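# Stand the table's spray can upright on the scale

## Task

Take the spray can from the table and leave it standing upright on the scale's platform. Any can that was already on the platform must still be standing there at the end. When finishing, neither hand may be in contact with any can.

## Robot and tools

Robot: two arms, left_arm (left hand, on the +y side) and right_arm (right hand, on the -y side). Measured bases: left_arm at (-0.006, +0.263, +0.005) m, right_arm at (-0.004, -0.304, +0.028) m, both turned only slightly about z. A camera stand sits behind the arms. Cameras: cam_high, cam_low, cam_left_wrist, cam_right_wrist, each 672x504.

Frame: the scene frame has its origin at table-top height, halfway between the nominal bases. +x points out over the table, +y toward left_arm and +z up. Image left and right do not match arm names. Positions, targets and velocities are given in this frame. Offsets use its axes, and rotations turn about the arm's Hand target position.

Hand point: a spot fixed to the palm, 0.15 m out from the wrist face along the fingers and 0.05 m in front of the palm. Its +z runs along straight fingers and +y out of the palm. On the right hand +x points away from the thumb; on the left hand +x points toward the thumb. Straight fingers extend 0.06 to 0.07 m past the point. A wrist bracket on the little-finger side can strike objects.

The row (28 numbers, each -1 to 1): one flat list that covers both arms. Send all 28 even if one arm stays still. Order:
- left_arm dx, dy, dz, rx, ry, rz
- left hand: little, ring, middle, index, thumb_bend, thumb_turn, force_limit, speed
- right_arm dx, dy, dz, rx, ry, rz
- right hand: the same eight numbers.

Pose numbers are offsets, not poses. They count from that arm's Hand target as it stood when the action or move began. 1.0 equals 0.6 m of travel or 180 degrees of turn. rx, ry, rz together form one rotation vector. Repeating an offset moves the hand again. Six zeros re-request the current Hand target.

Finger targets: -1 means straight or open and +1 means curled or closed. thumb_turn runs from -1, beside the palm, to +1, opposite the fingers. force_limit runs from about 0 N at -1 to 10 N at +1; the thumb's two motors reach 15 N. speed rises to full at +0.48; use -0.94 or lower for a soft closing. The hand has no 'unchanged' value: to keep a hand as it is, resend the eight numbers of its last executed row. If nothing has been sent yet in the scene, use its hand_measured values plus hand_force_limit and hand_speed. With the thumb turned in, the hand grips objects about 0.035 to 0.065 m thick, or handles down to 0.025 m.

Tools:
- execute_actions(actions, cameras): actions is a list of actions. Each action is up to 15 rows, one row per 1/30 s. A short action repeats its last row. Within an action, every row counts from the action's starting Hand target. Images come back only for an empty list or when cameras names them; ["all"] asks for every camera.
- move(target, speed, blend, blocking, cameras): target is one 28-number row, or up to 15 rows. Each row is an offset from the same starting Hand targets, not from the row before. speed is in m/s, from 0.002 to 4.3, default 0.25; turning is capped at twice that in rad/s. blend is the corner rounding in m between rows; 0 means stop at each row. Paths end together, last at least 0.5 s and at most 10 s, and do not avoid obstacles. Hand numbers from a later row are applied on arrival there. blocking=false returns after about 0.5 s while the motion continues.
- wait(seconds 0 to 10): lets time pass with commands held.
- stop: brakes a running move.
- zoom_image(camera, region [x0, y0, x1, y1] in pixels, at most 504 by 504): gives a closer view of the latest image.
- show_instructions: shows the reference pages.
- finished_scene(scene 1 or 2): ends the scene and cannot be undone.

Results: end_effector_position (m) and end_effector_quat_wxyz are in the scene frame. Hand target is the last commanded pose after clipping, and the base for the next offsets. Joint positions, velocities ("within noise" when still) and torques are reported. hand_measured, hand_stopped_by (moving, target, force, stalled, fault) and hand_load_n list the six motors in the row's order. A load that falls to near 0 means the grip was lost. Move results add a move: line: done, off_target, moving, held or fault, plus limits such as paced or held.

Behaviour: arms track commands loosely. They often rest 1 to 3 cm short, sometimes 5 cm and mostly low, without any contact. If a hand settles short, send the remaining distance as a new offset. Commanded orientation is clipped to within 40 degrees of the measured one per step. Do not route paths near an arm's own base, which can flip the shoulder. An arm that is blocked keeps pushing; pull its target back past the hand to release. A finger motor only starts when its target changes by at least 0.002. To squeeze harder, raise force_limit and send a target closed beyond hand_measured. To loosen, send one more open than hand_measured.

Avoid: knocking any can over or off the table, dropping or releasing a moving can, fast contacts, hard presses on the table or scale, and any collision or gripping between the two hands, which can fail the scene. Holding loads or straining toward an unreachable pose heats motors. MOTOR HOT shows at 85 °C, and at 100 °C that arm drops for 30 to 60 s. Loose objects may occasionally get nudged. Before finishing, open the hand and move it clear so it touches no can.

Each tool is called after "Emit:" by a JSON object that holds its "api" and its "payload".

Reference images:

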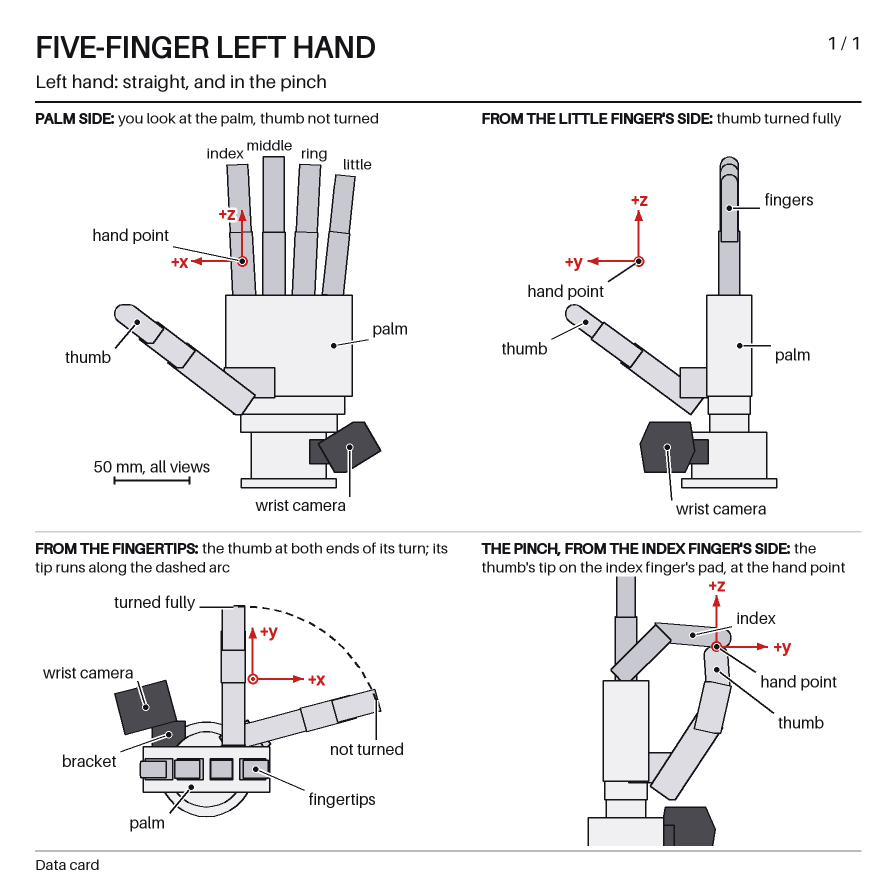

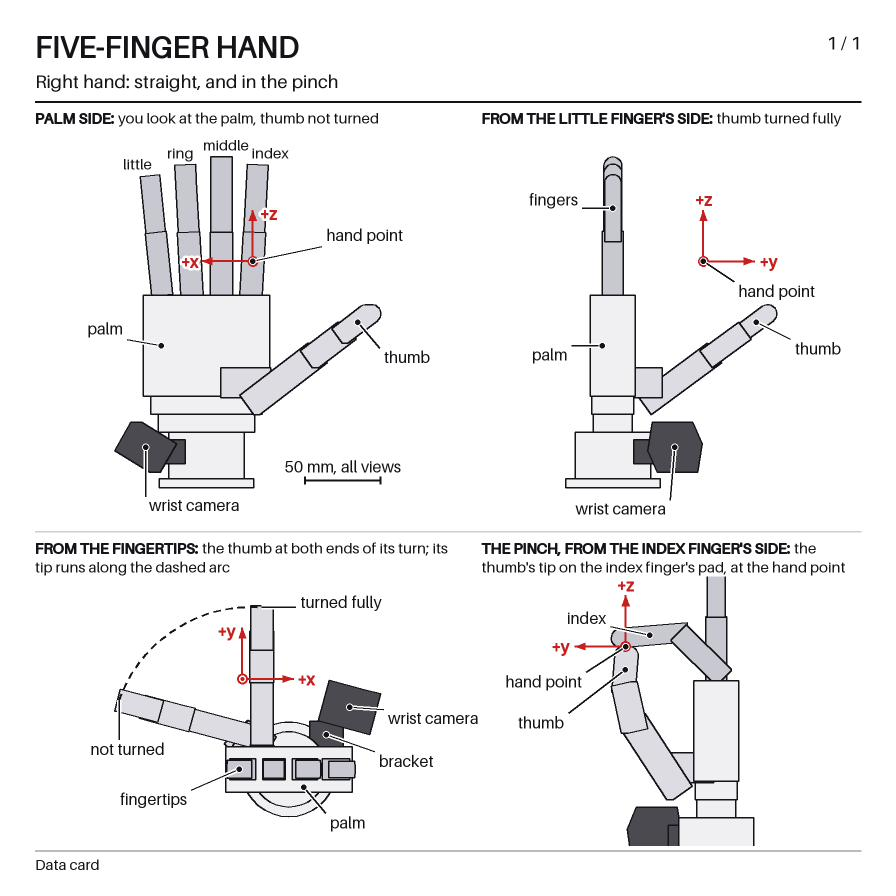

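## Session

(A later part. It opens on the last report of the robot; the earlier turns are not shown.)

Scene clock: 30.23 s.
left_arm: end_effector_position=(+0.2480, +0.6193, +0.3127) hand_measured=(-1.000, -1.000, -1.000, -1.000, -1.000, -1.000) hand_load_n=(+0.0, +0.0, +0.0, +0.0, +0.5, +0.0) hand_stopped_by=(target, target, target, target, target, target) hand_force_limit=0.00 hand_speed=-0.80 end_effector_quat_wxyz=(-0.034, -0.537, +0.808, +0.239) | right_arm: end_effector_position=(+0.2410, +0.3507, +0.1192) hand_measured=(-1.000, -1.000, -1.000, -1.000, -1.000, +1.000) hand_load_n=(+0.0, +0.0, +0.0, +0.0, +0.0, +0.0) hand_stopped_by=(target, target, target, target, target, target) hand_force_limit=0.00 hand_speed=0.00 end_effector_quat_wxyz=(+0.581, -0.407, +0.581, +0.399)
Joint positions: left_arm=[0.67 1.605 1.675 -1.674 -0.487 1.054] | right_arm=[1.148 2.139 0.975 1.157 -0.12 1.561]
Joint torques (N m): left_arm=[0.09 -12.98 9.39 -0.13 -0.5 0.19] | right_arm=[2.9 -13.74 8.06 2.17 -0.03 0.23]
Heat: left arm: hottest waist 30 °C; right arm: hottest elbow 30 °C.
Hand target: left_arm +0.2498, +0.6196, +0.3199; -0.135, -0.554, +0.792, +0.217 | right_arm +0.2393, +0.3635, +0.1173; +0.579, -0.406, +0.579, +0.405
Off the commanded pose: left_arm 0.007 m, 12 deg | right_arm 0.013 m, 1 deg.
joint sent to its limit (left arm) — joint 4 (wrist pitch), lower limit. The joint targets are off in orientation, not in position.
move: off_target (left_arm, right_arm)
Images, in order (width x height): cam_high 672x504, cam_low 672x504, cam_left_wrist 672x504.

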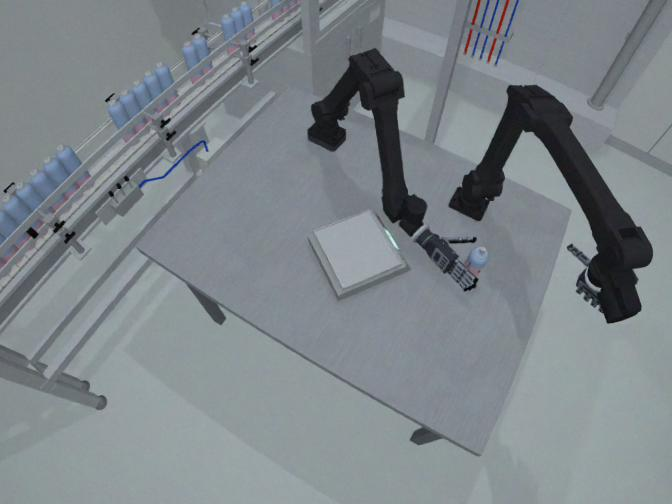

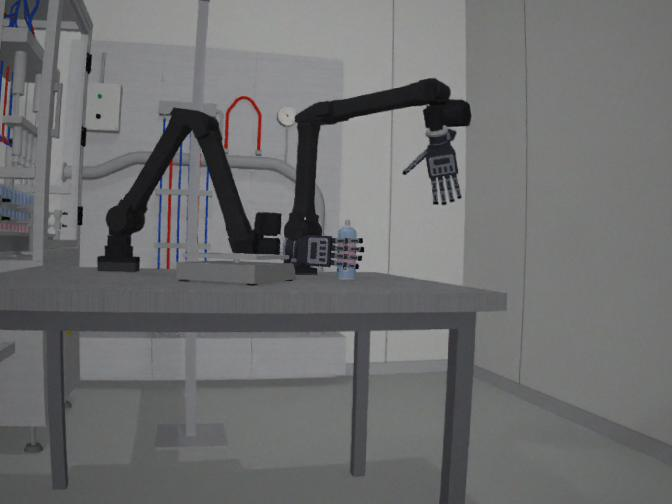

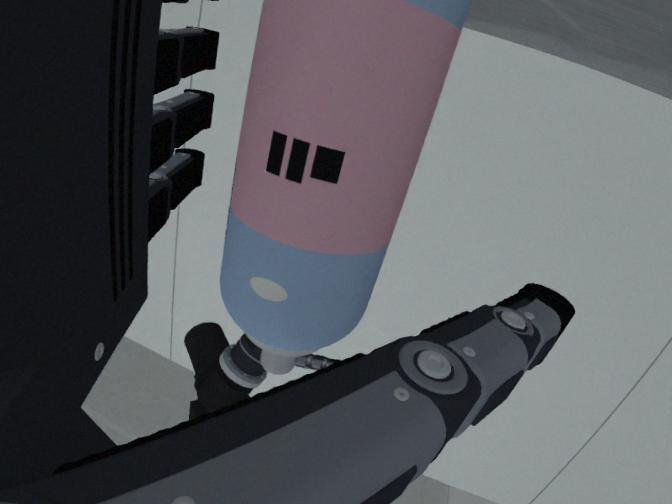

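Emit:
{"api": "move", "payload": {"target": [0,0,0,0,0,0,-1,-1,-1,-1,-1,-1,0,-0.8,0,0,0,0,0,0,0.6,0.6,0.6,0.6,0.3,1,-0.6,-0.7], "cameras": ["cam_high","cam_low","cam_left_wrist"]}}

Emit:
{"api": "zoom_image", "payload": {"camera": "cam_high", "region": [400, 190, 520, 310]}}

Emit:
{"api": "zoom_image", "payload": {"camera": "cam_low", "region": [200, 190, 380, 300]}}

Scene clock: 32.40 s.
left_arm: end_effector_position=(+0.2480, +0.6193, +0.3127) hand_measured=(-1.000, -1.000, -1.000, -1.000, -1.000, -1.000) hand_load_n=(+0.0, +0.0, +0.0, +0.0, +0.0, +0.0) hand_stopped_by=(target, target, target, target, target, target) hand_force_limit=0.00 hand_speed=-0.80 end_effector_quat_wxyz=(-0.034, -0.537, +0.808, +0.239) | right_arm: end_effector_position=(+0.2415, +0.3507, +0.1180) hand_measured=(-0.174, -0.200, -0.174, -0.174, -0.596, +1.000) hand_load_n=(+4.0, +0.0, +8.0, +6.5, +21.0, +3.5) hand_stopped_by=(force, force, force, force, force, target) hand_force_limit=-0.60 hand_speed=-0.70 end_effector_quat_wxyz=(+0.581, -0.407, +0.582, +0.398)
Joint positions: left_arm=[0.67 1.605 1.675 -1.674 -0.487 1.054] | right_arm=[1.148 2.14 0.976 1.156 -0.118 1.561]
Joint torques (N m): left_arm=[0.26 -13.04 9.39 -0.13 -0.51 0.2] | right_arm=[2.61 -13.86 8.1 2.3 -0.14 0.23]
Heat: left arm: hottest waist 30 °C; right arm: hottest elbow 29 °C.
Hand target: left_arm +0.2498, +0.6196, +0.3199; -0.135, -0.554, +0.792, +0.217 | right_arm +0.2392, +0.3635, +0.1171; +0.579, -0.407, +0.579, +0.405
Off the commanded pose: left_arm 0.007 m, 12 deg | right_arm 0.013 m, 1 deg.
joint sent to its limit (left arm) — joint 4 (wrist pitch), lower limit. The joint targets are off in orientation, not in position.
move: off_target (left_arm, right_arm)
Images, in order (width x height): cam_high 672x504, cam_low 672x504, cam_left_wrist 672x504.

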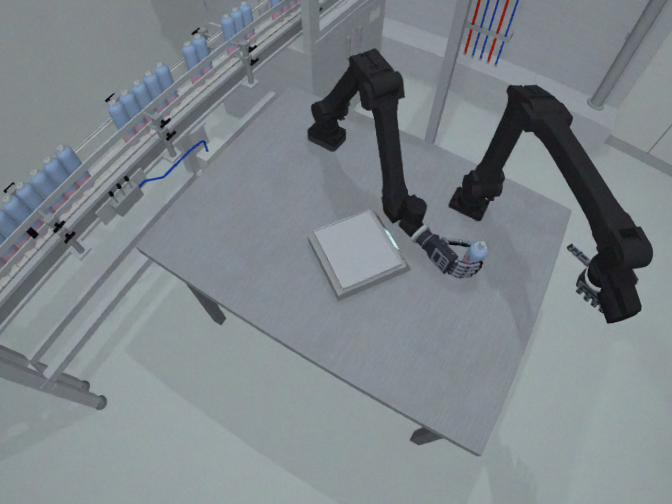

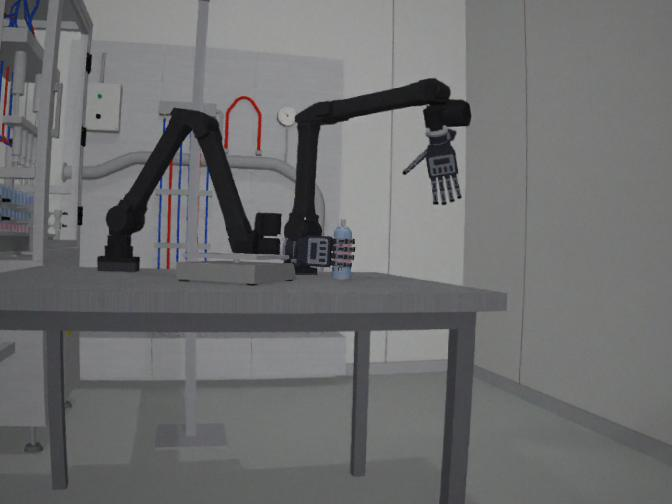

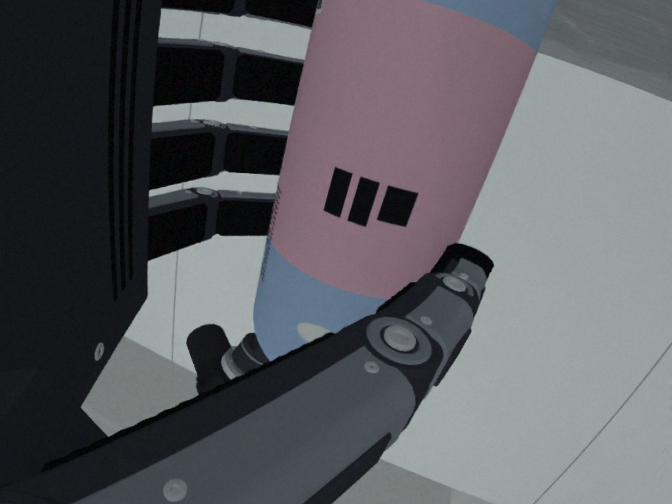

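Scaled by 4.200 from the camera's 672x504 image, which has a finer 960x720 frame.

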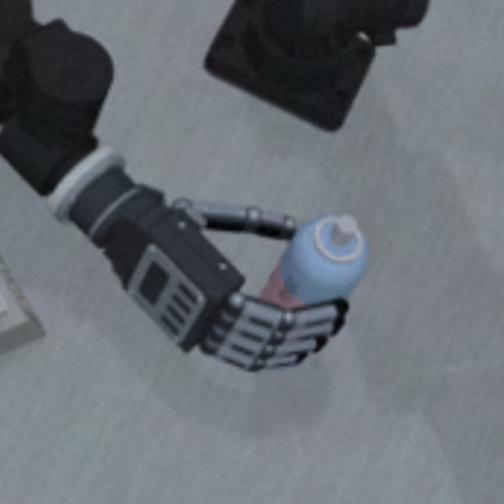

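Scaled by 2.800 from the camera's 672x504 image, which has a finer 960x720 frame.

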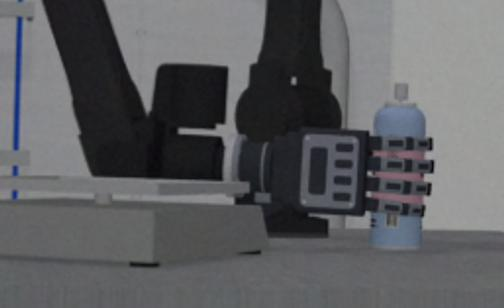

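Emit:
{"api": "move", "payload": {"target": [0,0,0,0,0,0,-1,-1,-1,-1,-1,-1,0,-0.8,0,0,0.233,0,0,0,0.6,0.6,0.6,0.6,0.3,1,-0.6,-0.7], "cameras": ["cam_high","cam_low","cam_left_wrist"], "speed": 0.1}}

Scene clock: 35.83 s.
left_arm: end_effector_position=(+0.2480, +0.6193, +0.3127) hand_measured=(-1.000, -1.000, -1.000, -1.000, -1.000, -1.000) hand_load_n=(+0.0, +0.0, +0.0, +0.0, +0.0, +0.0) hand_stopped_by=(target, target, target, target, target, target) hand_force_limit=0.00 hand_speed=-0.80 end_effector_quat_wxyz=(-0.034, -0.537, +0.808, +0.239) | right_arm: end_effector_position=(+0.2431, +0.3538, +0.2273) hand_measured=(-0.174, -0.200, -0.174, -0.174, -0.596, +1.000) hand_load_n=(+4.0, +0.0, +8.5, +6.0, +21.0, +3.0) hand_stopped_by=(force, force, force, force, force, target) hand_force_limit=-0.60 hand_speed=-0.70 end_effector_quat_wxyz=(+0.566, -0.414, +0.596, +0.391)
Joint positions: left_arm=[0.67 1.605 1.675 -1.674 -0.487 1.054] | right_arm=[1.148 1.85 0.976 0.821 -0.118 1.562]
Joint torques (N m): left_arm=[0.21 -12.98 9.39 -0.13 -0.51 0.2] | right_arm=[2.96 -15.5 9.96 2.61 -0.16 0.22]
Heat: left arm: hottest waist 30 °C; right arm: hottest elbow 29 °C.
Hand target: left_arm +0.2498, +0.6196, +0.3199; -0.135, -0.554, +0.792, +0.217 | right_arm +0.2392, +0.3634, +0.2571; +0.579, -0.407, +0.579, +0.405
Off the commanded pose: left_arm 0.007 m, 12 deg | right_arm 0.031 m, 3 deg.
joint sent to its limit (left arm) — joint 4 (wrist pitch), lower limit. The joint targets are off in orientation, not in position.
move: off_target (left_arm, right_arm)
Images, in order (width x height): cam_high 672x504, cam_low 672x504, cam_left_wrist 672x504.

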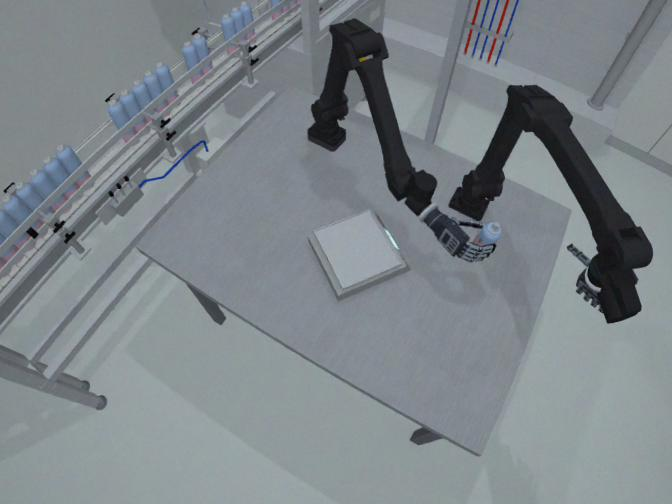

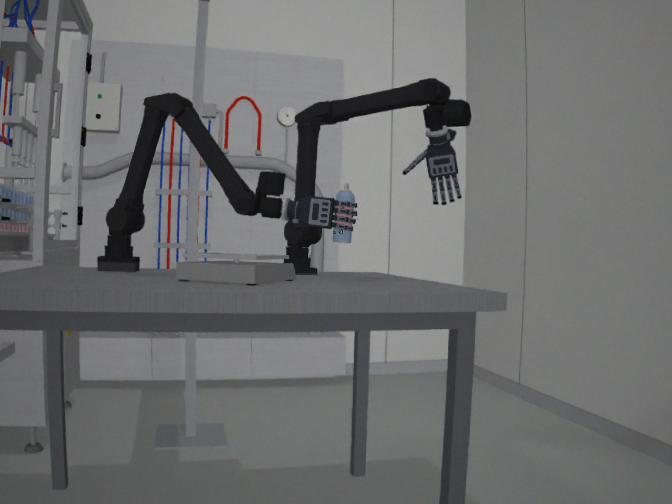

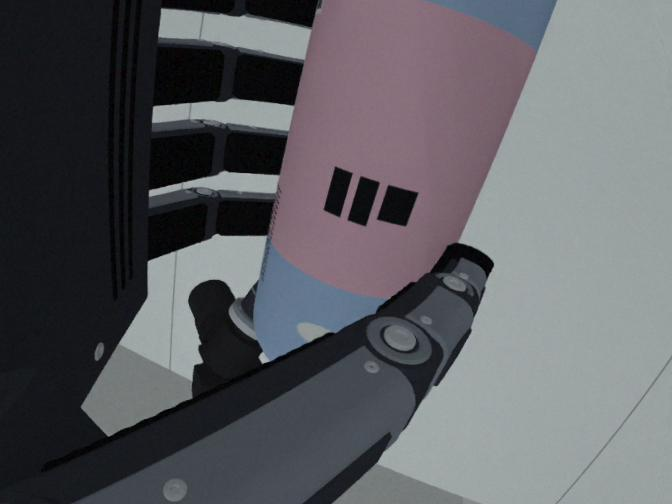

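Emit:
{"api": "move", "payload": {"target": [0,0,0,0,0,0,-1,-1,-1,-1,-1,-1,0,-0.8,0.251,-0.514,0.008,0,0,-0.111,0.6,0.6,0.6,0.6,0.3,1,-0.6,-0.7], "cameras": ["cam_high","cam_low","cam_left_wrist"], "speed": 0.2}}

Emit:
{"api": "zoom_image", "payload": {"camera": "cam_high", "region": [290, 170, 450, 310]}}

Emit:
{"api": "zoom_image", "payload": {"camera": "cam_low", "region": [150, 170, 330, 300]}}

Scene clock: 38.50 s.
left_arm: end_effector_position=(+0.2480, +0.6193, +0.3127) hand_measured=(-1.000, -1.000, -1.000, -1.000, -1.000, -1.000) hand_load_n=(+0.0, +0.0, +0.0, +0.0, +0.0, +0.0) hand_stopped_by=(target, target, target, target, target, target) hand_force_limit=0.00 hand_speed=-0.80 end_effector_quat_wxyz=(-0.034, -0.537, +0.808, +0.239) | right_arm: end_effector_position=(+0.3912, +0.0599, +0.2472) hand_measured=(-0.174, -0.200, -0.174, -0.174, -0.596, +1.000) hand_load_n=(+4.0, +0.0, +8.5, +6.5, +20.5, +3.0) hand_stopped_by=(force, force, force, force, force, target) hand_force_limit=-0.60 hand_speed=-0.70 end_effector_quat_wxyz=(+0.626, -0.305, +0.654, +0.297)
Joint positions: left_arm=[0.67 1.605 1.675 -1.674 -0.487 1.054] | right_arm=[0.56 1.519 0.556 0.919 -0.373 1.562]
Joint torques (N m): left_arm=[0.21 -13.04 9.37 -0.12 -0.5 0.19] | right_arm=[1.26 -10.52 6.26 3.51 -0.21 0.19]
Heat: left arm: hottest waist 30 °C; right arm: hottest elbow 29 °C.
Hand target: left_arm +0.2498, +0.6196, +0.3199; -0.135, -0.554, +0.792, +0.217 | right_arm +0.3900, +0.0549, +0.2618; +0.641, -0.300, +0.641, +0.298
Off the commanded pose: left_arm 0.007 m, 12 deg | right_arm 0.016 m, 2 deg.
joint sent to its limit (left arm) — joint 4 (wrist pitch), lower limit. The joint targets are off in orientation, not in position.
move: off_target (left_arm, right_arm)
Images, in order (width x height): cam_high 672x504, cam_low 672x504, cam_left_wrist 672x504.

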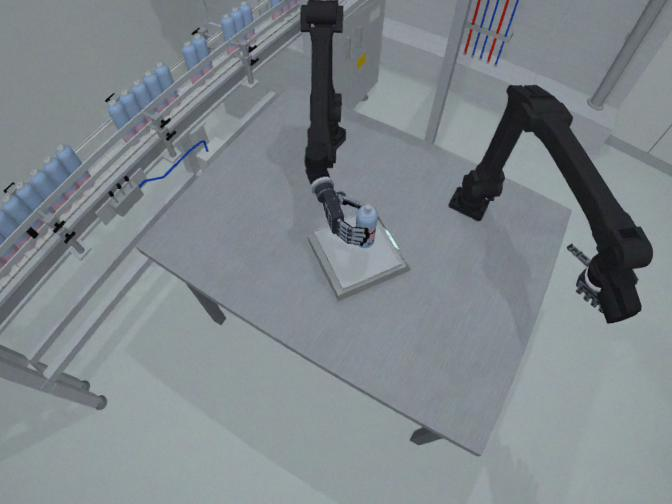

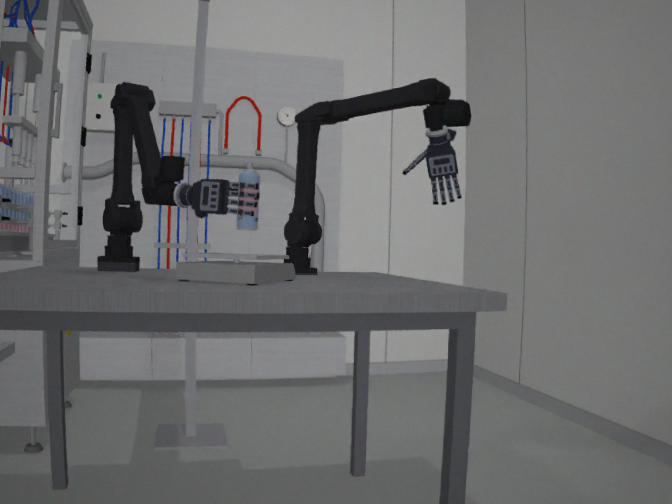

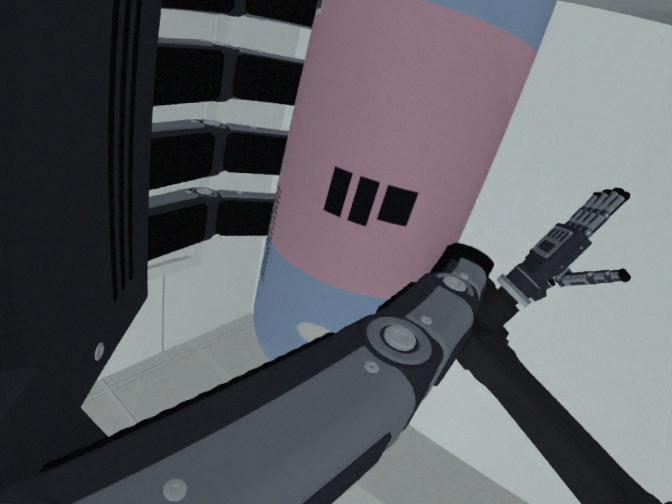

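Scaled by 3.150 from the camera's 672x504 image, which has a finer 960x720 frame.

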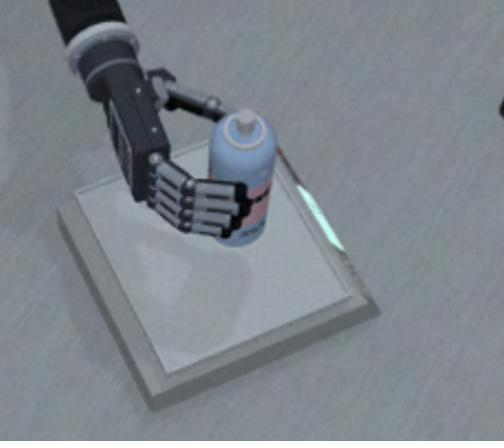

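Scaled by 2.800 from the camera's 672x504 image, which has a finer 960x720 frame.

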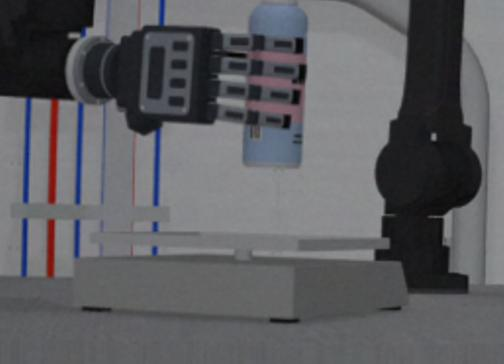

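Emit:
{"api": "move", "payload": {"target": [0,0,0,0,0,0,-1,-1,-1,-1,-1,-1,0,-0.8,-0.037,-0.047,-0.072,0.003,-0.008,0,0.6,0.6,0.6,0.6,0.3,1,-0.6,-0.7], "cameras": ["cam_high","cam_low","cam_left_wrist"], "speed": 0.1}}

Emit:
{"api": "zoom_image", "payload": {"camera": "cam_high", "region": [290, 170, 450, 310]}}

Emit:
{"api": "zoom_image", "payload": {"camera": "cam_low", "region": [150, 170, 330, 300]}}

Scene clock: 40.77 s.
left_arm: end_effector_position=(+0.2480, +0.6193, +0.3127) hand_measured=(-1.000, -1.000, -1.000, -1.000, -1.000, -1.000) hand_load_n=(+0.0, +0.0, +0.0, +0.0, +0.0, +0.0) hand_stopped_by=(target, target, target, target, target, target) hand_force_limit=0.00 hand_speed=-0.80 end_effector_quat_wxyz=(-0.034, -0.537, +0.808, +0.239) | right_arm: end_effector_position=(+0.3656, +0.0318, +0.2157) hand_measured=(-0.174, -0.200, -0.174, -0.174, -0.596, +1.000) hand_load_n=(+4.0, +0.0, +8.0, +6.5, +20.5, +3.0) hand_stopped_by=(force, force, force, force, force, target) hand_force_limit=-0.60 hand_speed=-0.70 end_effector_quat_wxyz=(+0.643, -0.306, +0.636, +0.298)
Joint positions: left_arm=[0.67 1.605 1.675 -1.674 -0.487 1.054] | right_arm=[0.521 1.604 0.442 1.167 -0.417 1.559]
Joint torques (N m): left_arm=[0.15 -13.1 9.37 -0.14 -0.51 0.2] | right_arm=[0.91 -8.53 4.85 3.45 -0.2 0.21]
Heat: left arm: hottest waist 30 °C; right arm: hottest elbow 29 °C.
Hand target: left_arm +0.2498, +0.6196, +0.3199; -0.135, -0.554, +0.792, +0.217 | right_arm +0.3677, +0.0267, +0.2186; +0.650, -0.301, +0.631, +0.298
Off the commanded pose: left_arm 0.007 m, 12 deg | right_arm 0.006 m, 1 deg.
joint sent to its limit (left arm) — joint 4 (wrist pitch), lower limit. The joint targets are off in orientation, not in position.
move: off_target (left_arm)
Images, in order (width x height): cam_high 672x504, cam_low 672x504, cam_left_wrist 672x504.

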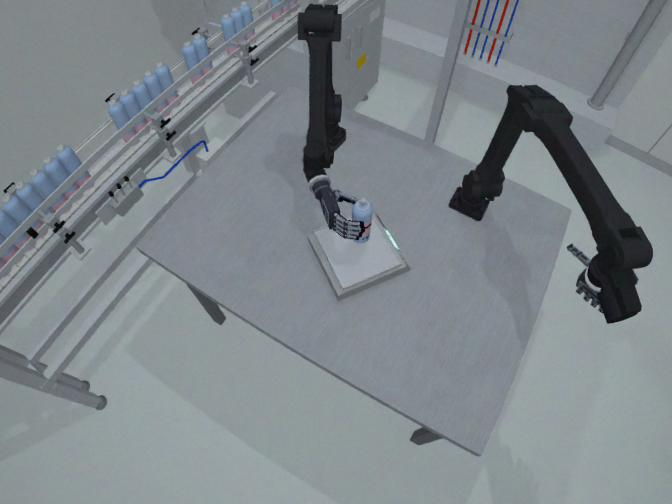

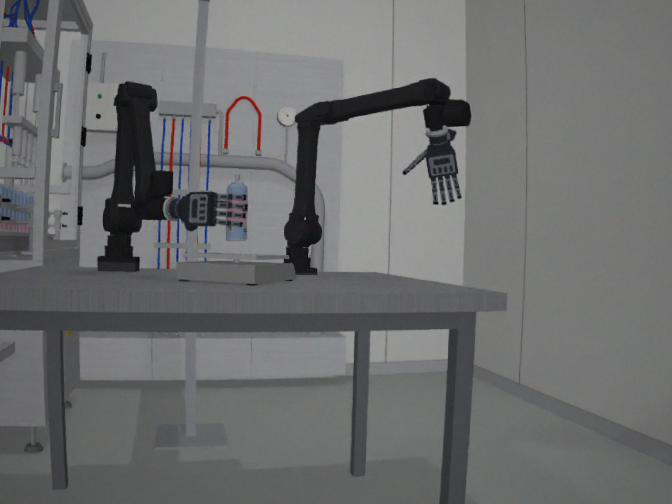

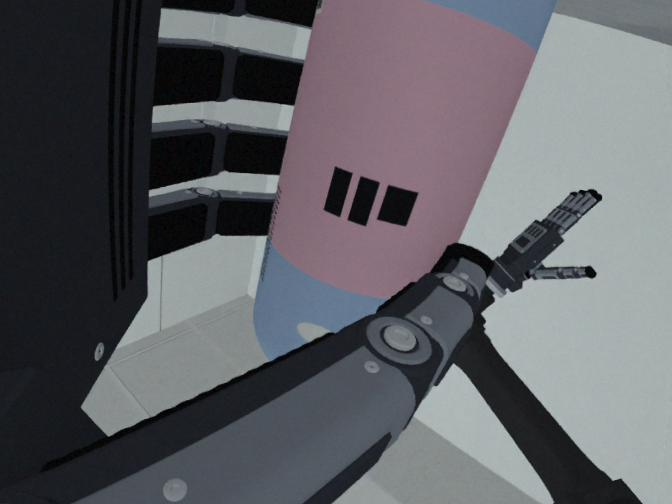

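Scaled by 3.150 from the camera's 672x504 image, which has a finer 960x720 frame.

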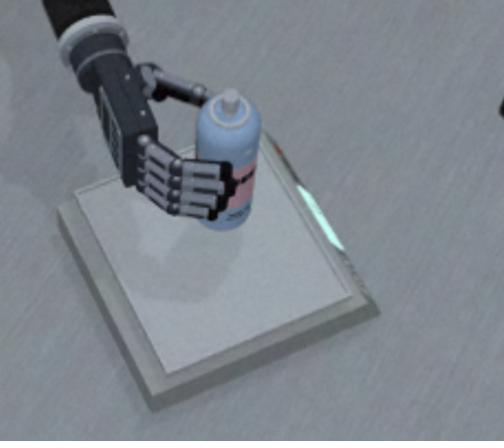

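Scaled by 2.800 from the camera's 672x504 image, which has a finer 960x720 frame.

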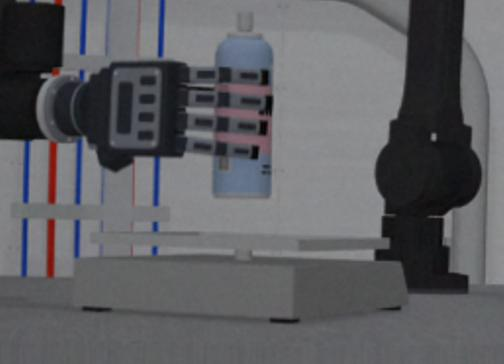

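Emit:
{"api": "move", "payload": {"target": [0,0,0,0,0,0,-1,-1,-1,-1,-1,-1,0,-0.8,-0.005,0.003,-0.048,0,0,0,0.6,0.6,0.6,0.6,0.3,1,-0.6,-0.7], "cameras": ["cam_low","cam_high"], "speed": 0.05}}

Emit:
{"api": "zoom_image", "payload": {"camera": "cam_high", "region": [290, 170, 450, 310]}}

Emit:
{"api": "zoom_image", "payload": {"camera": "cam_low", "region": [150, 170, 330, 300]}}

Scene clock: 42.23 s.
left_arm: end_effector_position=(+0.2480, +0.6193, +0.3127) hand_measured=(-1.000, -1.000, -1.000, -1.000, -1.000, -1.000) hand_load_n=(+0.0, +0.0, +0.0, +0.0, +0.0, +0.0) hand_stopped_by=(target, target, target, target, target, target) hand_force_limit=0.00 hand_speed=-0.80 end_effector_quat_wxyz=(-0.034, -0.537, +0.808, +0.239) | right_arm: end_effector_position=(+0.3651, +0.0307, +0.1868) hand_measured=(-0.174, -0.200, -0.174, -0.174, -0.596, +1.000) hand_load_n=(+4.0, +0.0, +8.5, +6.5, +21.0, +3.0) hand_stopped_by=(force, force, force, force, force, target) hand_force_limit=-0.60 hand_speed=-0.70 end_effector_quat_wxyz=(+0.644, -0.304, +0.636, +0.297)
Joint positions: left_arm=[0.67 1.605 1.675 -1.674 -0.487 1.054] | right_arm=[0.521 1.725 0.434 1.296 -0.413 1.559]
Joint torques (N m): left_arm=[0.21 -12.98 9.37 -0.13 -0.51 0.2] | right_arm=[1.49 -9 3.73 3.56 -0.06 0.23]
Heat: left arm: hottest waist 30 °C; right arm: hottest elbow 29 °C.
Hand target: left_arm +0.2498, +0.6196, +0.3199; -0.135, -0.554, +0.792, +0.217 | right_arm +0.3646, +0.0285, +0.1897; +0.650, -0.301, +0.631, +0.298
Off the commanded pose: left_arm 0.007 m, 12 deg | right_arm 0.004 m, 1 deg.
joint sent to its limit (left arm) — joint 4 (wrist pitch), lower limit. The joint targets are off in orientation, not in position.
move: off_target (left_arm)
Images, in order (width x height): cam_high 672x504, cam_low 672x504.

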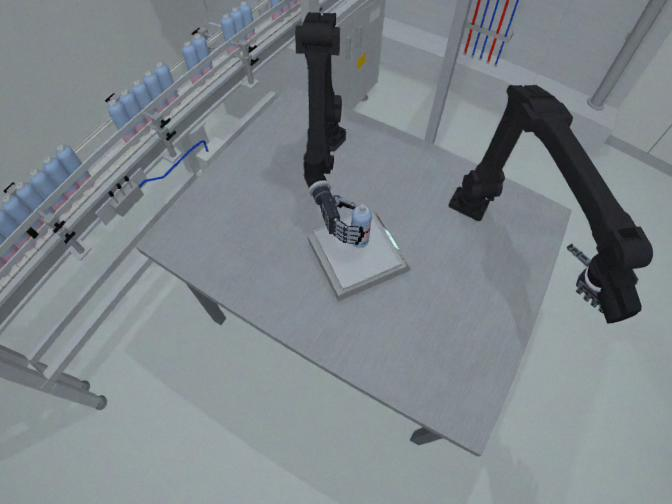

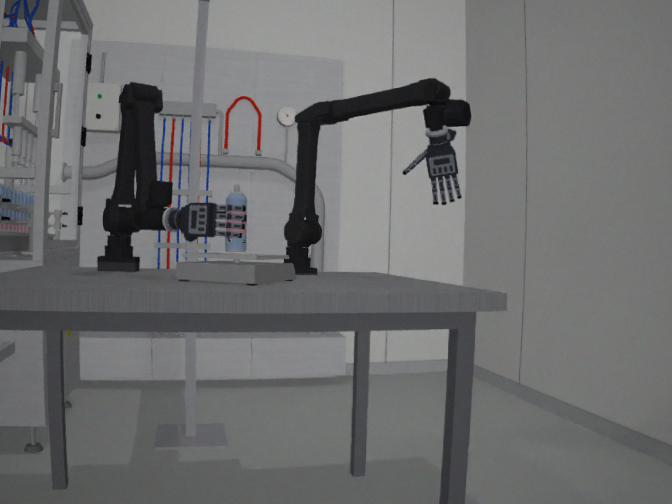

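Scaled by 3.150 from the camera's 672x504 image, which has a finer 960x720 frame.

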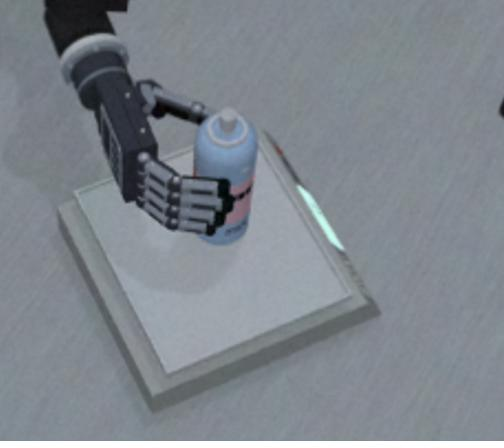

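Scaled by 2.800 from the camera's 672x504 image, which has a finer 960x720 frame.

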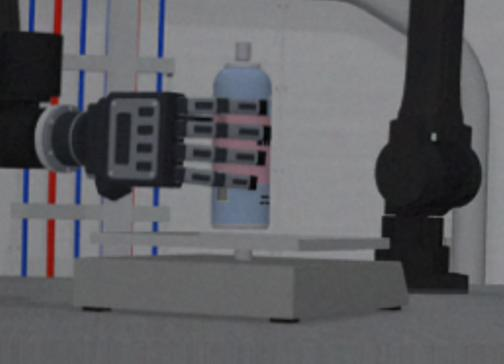

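Emit:
{"api": "move", "payload": {"target": [0,0,0,0,0,0,-1,-1,-1,-1,-1,-1,0,-0.8,0,0.001,-0.0117,0,0,0,0.6,0.6,0.6,0.6,0.3,1,-0.6,-0.7], "cameras": ["cam_low","cam_high"], "speed": 0.03}}

Emit:
{"api": "zoom_image", "payload": {"camera": "cam_low", "region": [200, 220, 270, 275]}}

Scene clock: 43.33 s.
left_arm: end_effector_position=(+0.2480, +0.6193, +0.3127) hand_measured=(-1.000, -1.000, -1.000, -1.000, -1.000, -1.000) hand_load_n=(+0.0, +0.0, +0.0, +0.5, +0.0, +0.0) hand_stopped_by=(target, target, target, target, target, target) hand_force_limit=0.00 hand_speed=-0.80 end_effector_quat_wxyz=(-0.034, -0.537, +0.808, +0.239) | right_arm: end_effector_position=(+0.3652, +0.0305, +0.1796) hand_measured=(-0.174, -0.200, -0.174, -0.174, -0.596, +1.000) hand_load_n=(+4.0, +0.0, +8.5, +6.5, +20.5, +3.0) hand_stopped_by=(force, force, force, force, force, target) hand_force_limit=-0.60 hand_speed=-0.70 end_effector_quat_wxyz=(+0.644, -0.304, +0.637, +0.297)
Joint positions: left_arm=[0.67 1.605 1.675 -1.674 -0.487 1.054] | right_arm=[0.521 1.755 0.434 1.325 -0.411 1.559]
Joint torques (N m): left_arm=[0.15 -13.04 9.37 -0.14 -0.51 0.19] | right_arm=[1.61 -8.82 3.58 3.47 -0.06 0.22]
Heat: left arm: hottest waist 30 °C; right arm: hottest elbow 29 °C.
Hand target: left_arm +0.2498, +0.6196, +0.3199; -0.135, -0.554, +0.792, +0.217 | right_arm +0.3646, +0.0291, +0.1827; +0.650, -0.301, +0.631, +0.298
Off the commanded pose: left_arm 0.007 m, 12 deg | right_arm 0.003 m, 1 deg.
joint sent to its limit (left arm) — joint 4 (wrist pitch), lower limit. The joint targets are off in orientation, not in position.
move: off_target (left_arm)
Images, in order (width x height): cam_high 672x504, cam_low 672x504.

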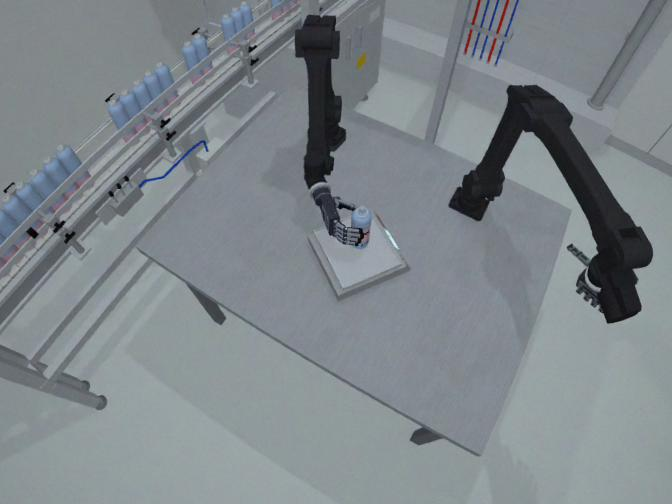

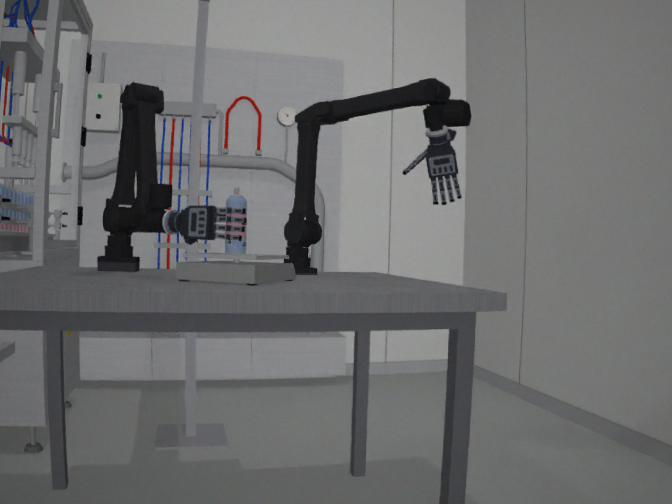

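Scaled by 7.200 from the camera's 672x504 image, which has a finer 960x720 frame.

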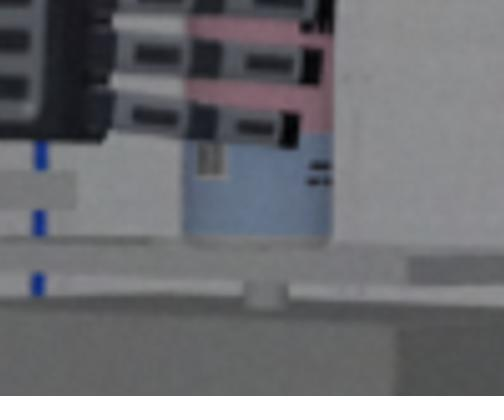

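Emit:
{"api": "move", "payload": {"target": [0,0,0,0,0,0,-1,-1,-1,-1,-1,-1,0,-0.8,0,0,-0.0067,0,0,0,0.6,0.6,0.6,0.6,0.3,1,-0.6,-0.7], "cameras": ["cam_low","cam_high"], "speed": 0.03}}

Emit:
{"api": "zoom_image", "payload": {"camera": "cam_low", "region": [200, 220, 270, 275]}}

Scene clock: 44.67 s.
left_arm: end_effector_position=(+0.2480, +0.6193, +0.3127) hand_measured=(-1.000, -1.000, -1.000, -1.000, -1.000, -1.000) hand_load_n=(+0.0, +0.0, +0.0, +0.0, +0.0, +0.0) hand_stopped_by=(target, target, target, target, target, target) hand_force_limit=0.00 hand_speed=-0.80 end_effector_quat_wxyz=(-0.034, -0.537, +0.808, +0.239) | right_arm: end_effector_position=(+0.3650, +0.0304, +0.1770) hand_measured=(-0.174, -0.200, -0.174, -0.174, -0.596, +1.000) hand_load_n=(+4.0, +0.0, +8.0, +6.5, +20.5, +3.5) hand_stopped_by=(force, force, force, force, force, target) hand_force_limit=-0.60 hand_speed=-0.70 end_effector_quat_wxyz=(+0.645, -0.304, +0.635, +0.297)
Joint positions: left_arm=[0.67 1.605 1.675 -1.674 -0.487 1.054] | right_arm=[0.521 1.77 0.434 1.345 -0.411 1.559]
Joint torques (N m): left_arm=[0.15 -13.04 9.39 -0.12 -0.5 0.19] | right_arm=[1.85 -8.88 3.54 3.37 -0.05 0.19]
Motor temperatures (°C): left_arm=[30 27 30 26 23 26] | right_arm=[26 25 29 26 25 25]
Heat: left arm: hottest waist 30 °C; right arm: hottest elbow 29 °C.
Hand target: left_arm +0.2498, +0.6196, +0.3199; -0.135, -0.554, +0.792, +0.217 | right_arm +0.3645, +0.0291, +0.1787; +0.650, -0.301, +0.631, +0.298
Off the commanded pose: left_arm 0.007 m, 12 deg | right_arm 0.002 m, 1 deg.
joint sent to its limit (left arm) — joint 4 (wrist pitch), lower limit. The joint targets are off in orientation, not in position.
move: off_target (left_arm)
Images, in order (width x height): cam_high 672x504, cam_low 672x504.

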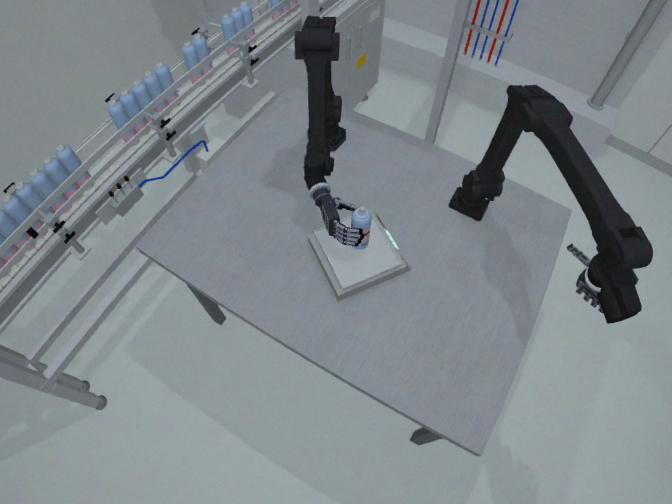

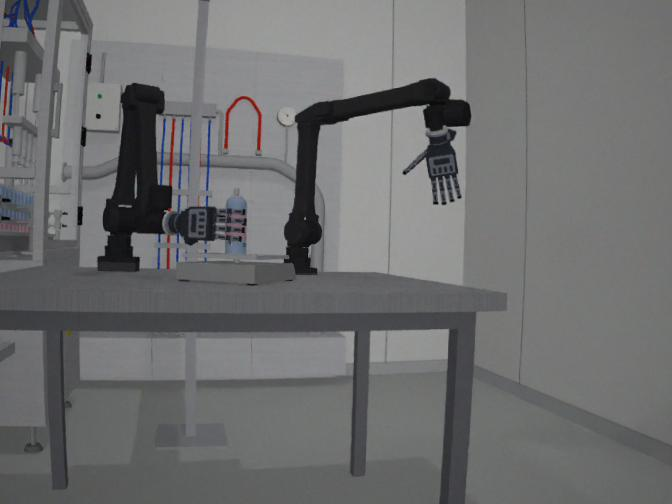

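Scaled by 7.200 from the camera's 672x504 image, which has a finer 960x720 frame.

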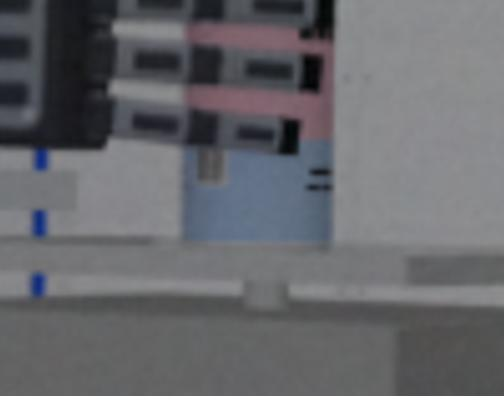

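Emit:
{"api": "move", "payload": {"target": [0,0,0,0,0,0,-1,-1,-1,-1,-1,-1,0,-0.8,0,0,-0.006,0,0,0,0.6,0.6,0.6,0.6,0.3,1,-0.6,-0.7], "cameras": ["cam_low","cam_high"], "speed": 0.03}}

Emit:
{"api": "zoom_image", "payload": {"camera": "cam_low", "region": [200, 220, 270, 275]}}

Emit:
{"api": "zoom_image", "payload": {"camera": "cam_high", "region": [310, 190, 400, 260]}}

Scene clock: 46.27 s.
left_arm: end_effector_position=(+0.2480, +0.6193, +0.3127) hand_measured=(-1.000, -1.000, -1.000, -1.000, -1.000, -1.000) hand_load_n=(+0.0, -0.5, +0.0, +0.0, +0.0, +0.0) hand_stopped_by=(target, target, target, target, target, target) hand_force_limit=0.00 hand_speed=-0.80 end_effector_quat_wxyz=(-0.034, -0.537, +0.808, +0.239) | right_arm: end_effector_position=(+0.3646, +0.0301, +0.1764) hand_measured=(-0.174, -0.200, -0.174, -0.174, -0.596, +1.000) hand_load_n=(+3.5, +0.0, +8.0, +7.0, +20.5, +4.0) hand_stopped_by=(force, force, force, force, force, target) hand_force_limit=-0.60 hand_speed=-0.70 end_effector_quat_wxyz=(+0.648, -0.304, +0.632, +0.296)
Joint positions: left_arm=[0.67 1.605 1.675 -1.674 -0.487 1.054] | right_arm=[0.521 1.782 0.434 1.365 -0.411 1.559]
Joint torques (N m): left_arm=[0.15 -12.98 9.36 -0.13 -0.51 0.2] | right_arm=[1.49 -8.59 3.58 3.19 -0.05 0.2]
Heat: left arm: hottest waist 30 °C; right arm: hottest elbow 29 °C.
Hand target: left_arm +0.2498, +0.6196, +0.3199; -0.135, -0.554, +0.792, +0.217 | right_arm +0.3646, +0.0291, +0.1750; +0.650, -0.301, +0.631, +0.298
Off the commanded pose: left_arm 0.007 m, 12 deg | right_arm 0.002 m, 0 deg.
joint sent to its limit (left arm) — joint 4 (wrist pitch), lower limit. The joint targets are off in orientation, not in position.
move: off_target (left_arm)
Images, in order (width x height): cam_high 672x504, cam_low 672x504.

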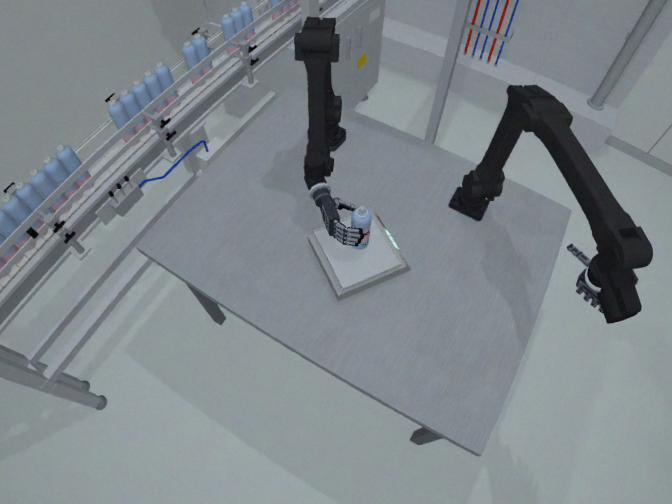

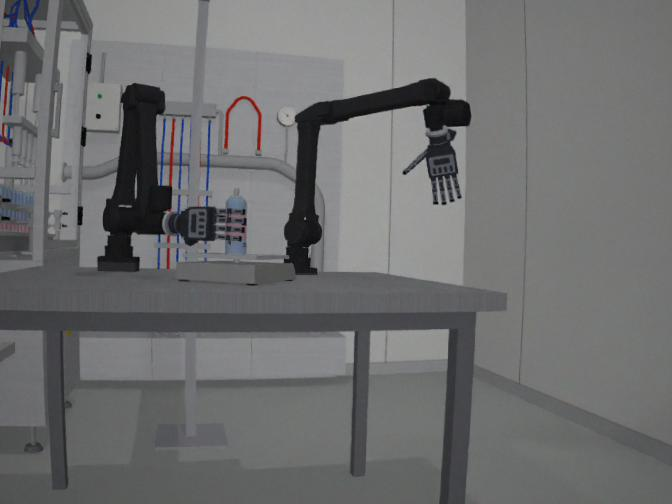

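Scaled by 7.200 from the camera's 672x504 image, which has a finer 960x720 frame.

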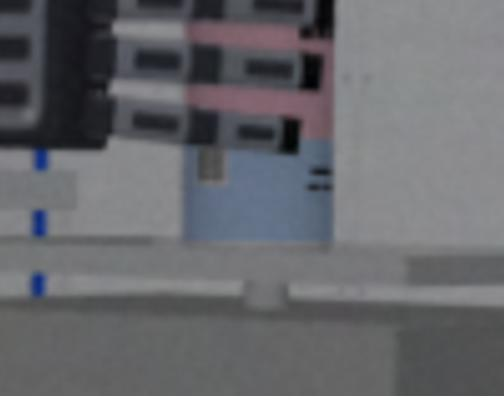

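Scaled by 5.600 from the camera's 672x504 image, which has a finer 960x720 frame.

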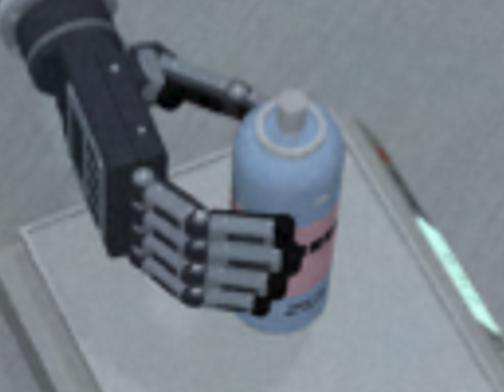

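Emit:
{"api": "move", "payload": {"target": [0,0,0,0,0,0,-1,-1,-1,-1,-1,-1,0,-0.8,0,0,0.002,0,0,0,-0.32,-0.34,-0.32,-0.32,-0.75,1,-0.6,-0.8], "cameras": ["cam_left_wrist"], "speed": 0.03}}

Emit:
{"api": "zoom_image", "payload": {"camera": "cam_left_wrist", "region": [150, 0, 600, 504]}}

Scene clock: 47.43 s.
left_arm: end_effector_position=(+0.2480, +0.6193, +0.3127) hand_measured=(-1.000, -1.000, -1.000, -1.000, -1.000, -1.000) hand_load_n=(+0.0, +0.0, +0.0, +0.0, +0.0, +0.0) hand_stopped_by=(target, target, target, target, target, target) hand_force_limit=0.00 hand_speed=-0.80 end_effector_quat_wxyz=(-0.034, -0.537, +0.808, +0.239) | right_arm: end_effector_position=(+0.3646, +0.0300, +0.1771) hand_measured=(-0.320, -0.340, -0.320, -0.320, -0.750, +1.000) hand_load_n=(+0.0, +0.0, +0.0, +0.0, +0.0, -0.5) hand_stopped_by=(target, target, target, target, target, target) hand_force_limit=-0.60 hand_speed=-0.80 end_effector_quat_wxyz=(+0.649, -0.303, +0.631, +0.297)
Joint positions: left_arm=[0.67 1.605 1.675 -1.674 -0.487 1.054] | right_arm=[0.521 1.782 0.434 1.368 -0.411 1.559]
Joint torques (N m): left_arm=[0.15 -13.04 9.36 -0.12 -0.5 0.2] | right_arm=[1.55 -9 3.48 2.93 -0.05 0.18]
Heat: left arm: hottest waist 30 °C; right arm: hottest elbow 29 °C.
Hand target: left_arm +0.2498, +0.6196, +0.3199; -0.135, -0.554, +0.792, +0.217 | right_arm +0.3646, +0.0291, +0.1763; +0.650, -0.301, +0.631, +0.298
Off the commanded pose: left_arm 0.007 m, 12 deg | right_arm 0.001 m, 0 deg.
joint sent to its limit (left arm) — joint 4 (wrist pitch), lower limit. The joint targets are off in orientation, not in position.
move: off_target (left_arm)
Images, in order (width x height): cam_left_wrist 672x504.

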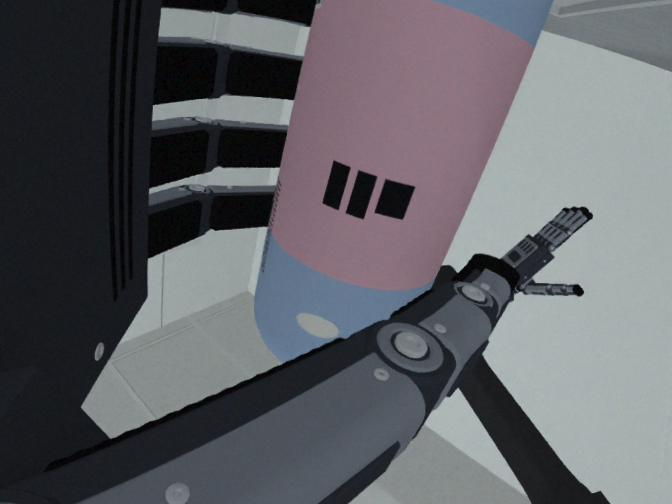

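Scaled by 1.000.

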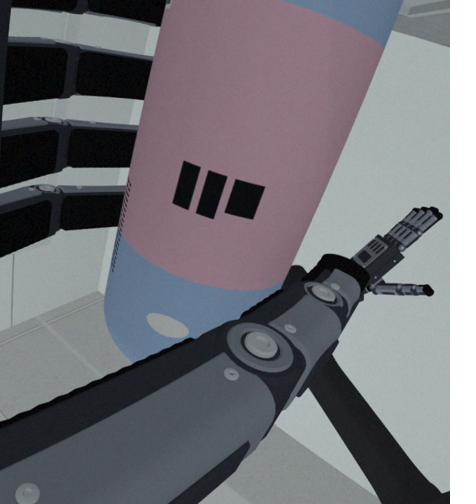

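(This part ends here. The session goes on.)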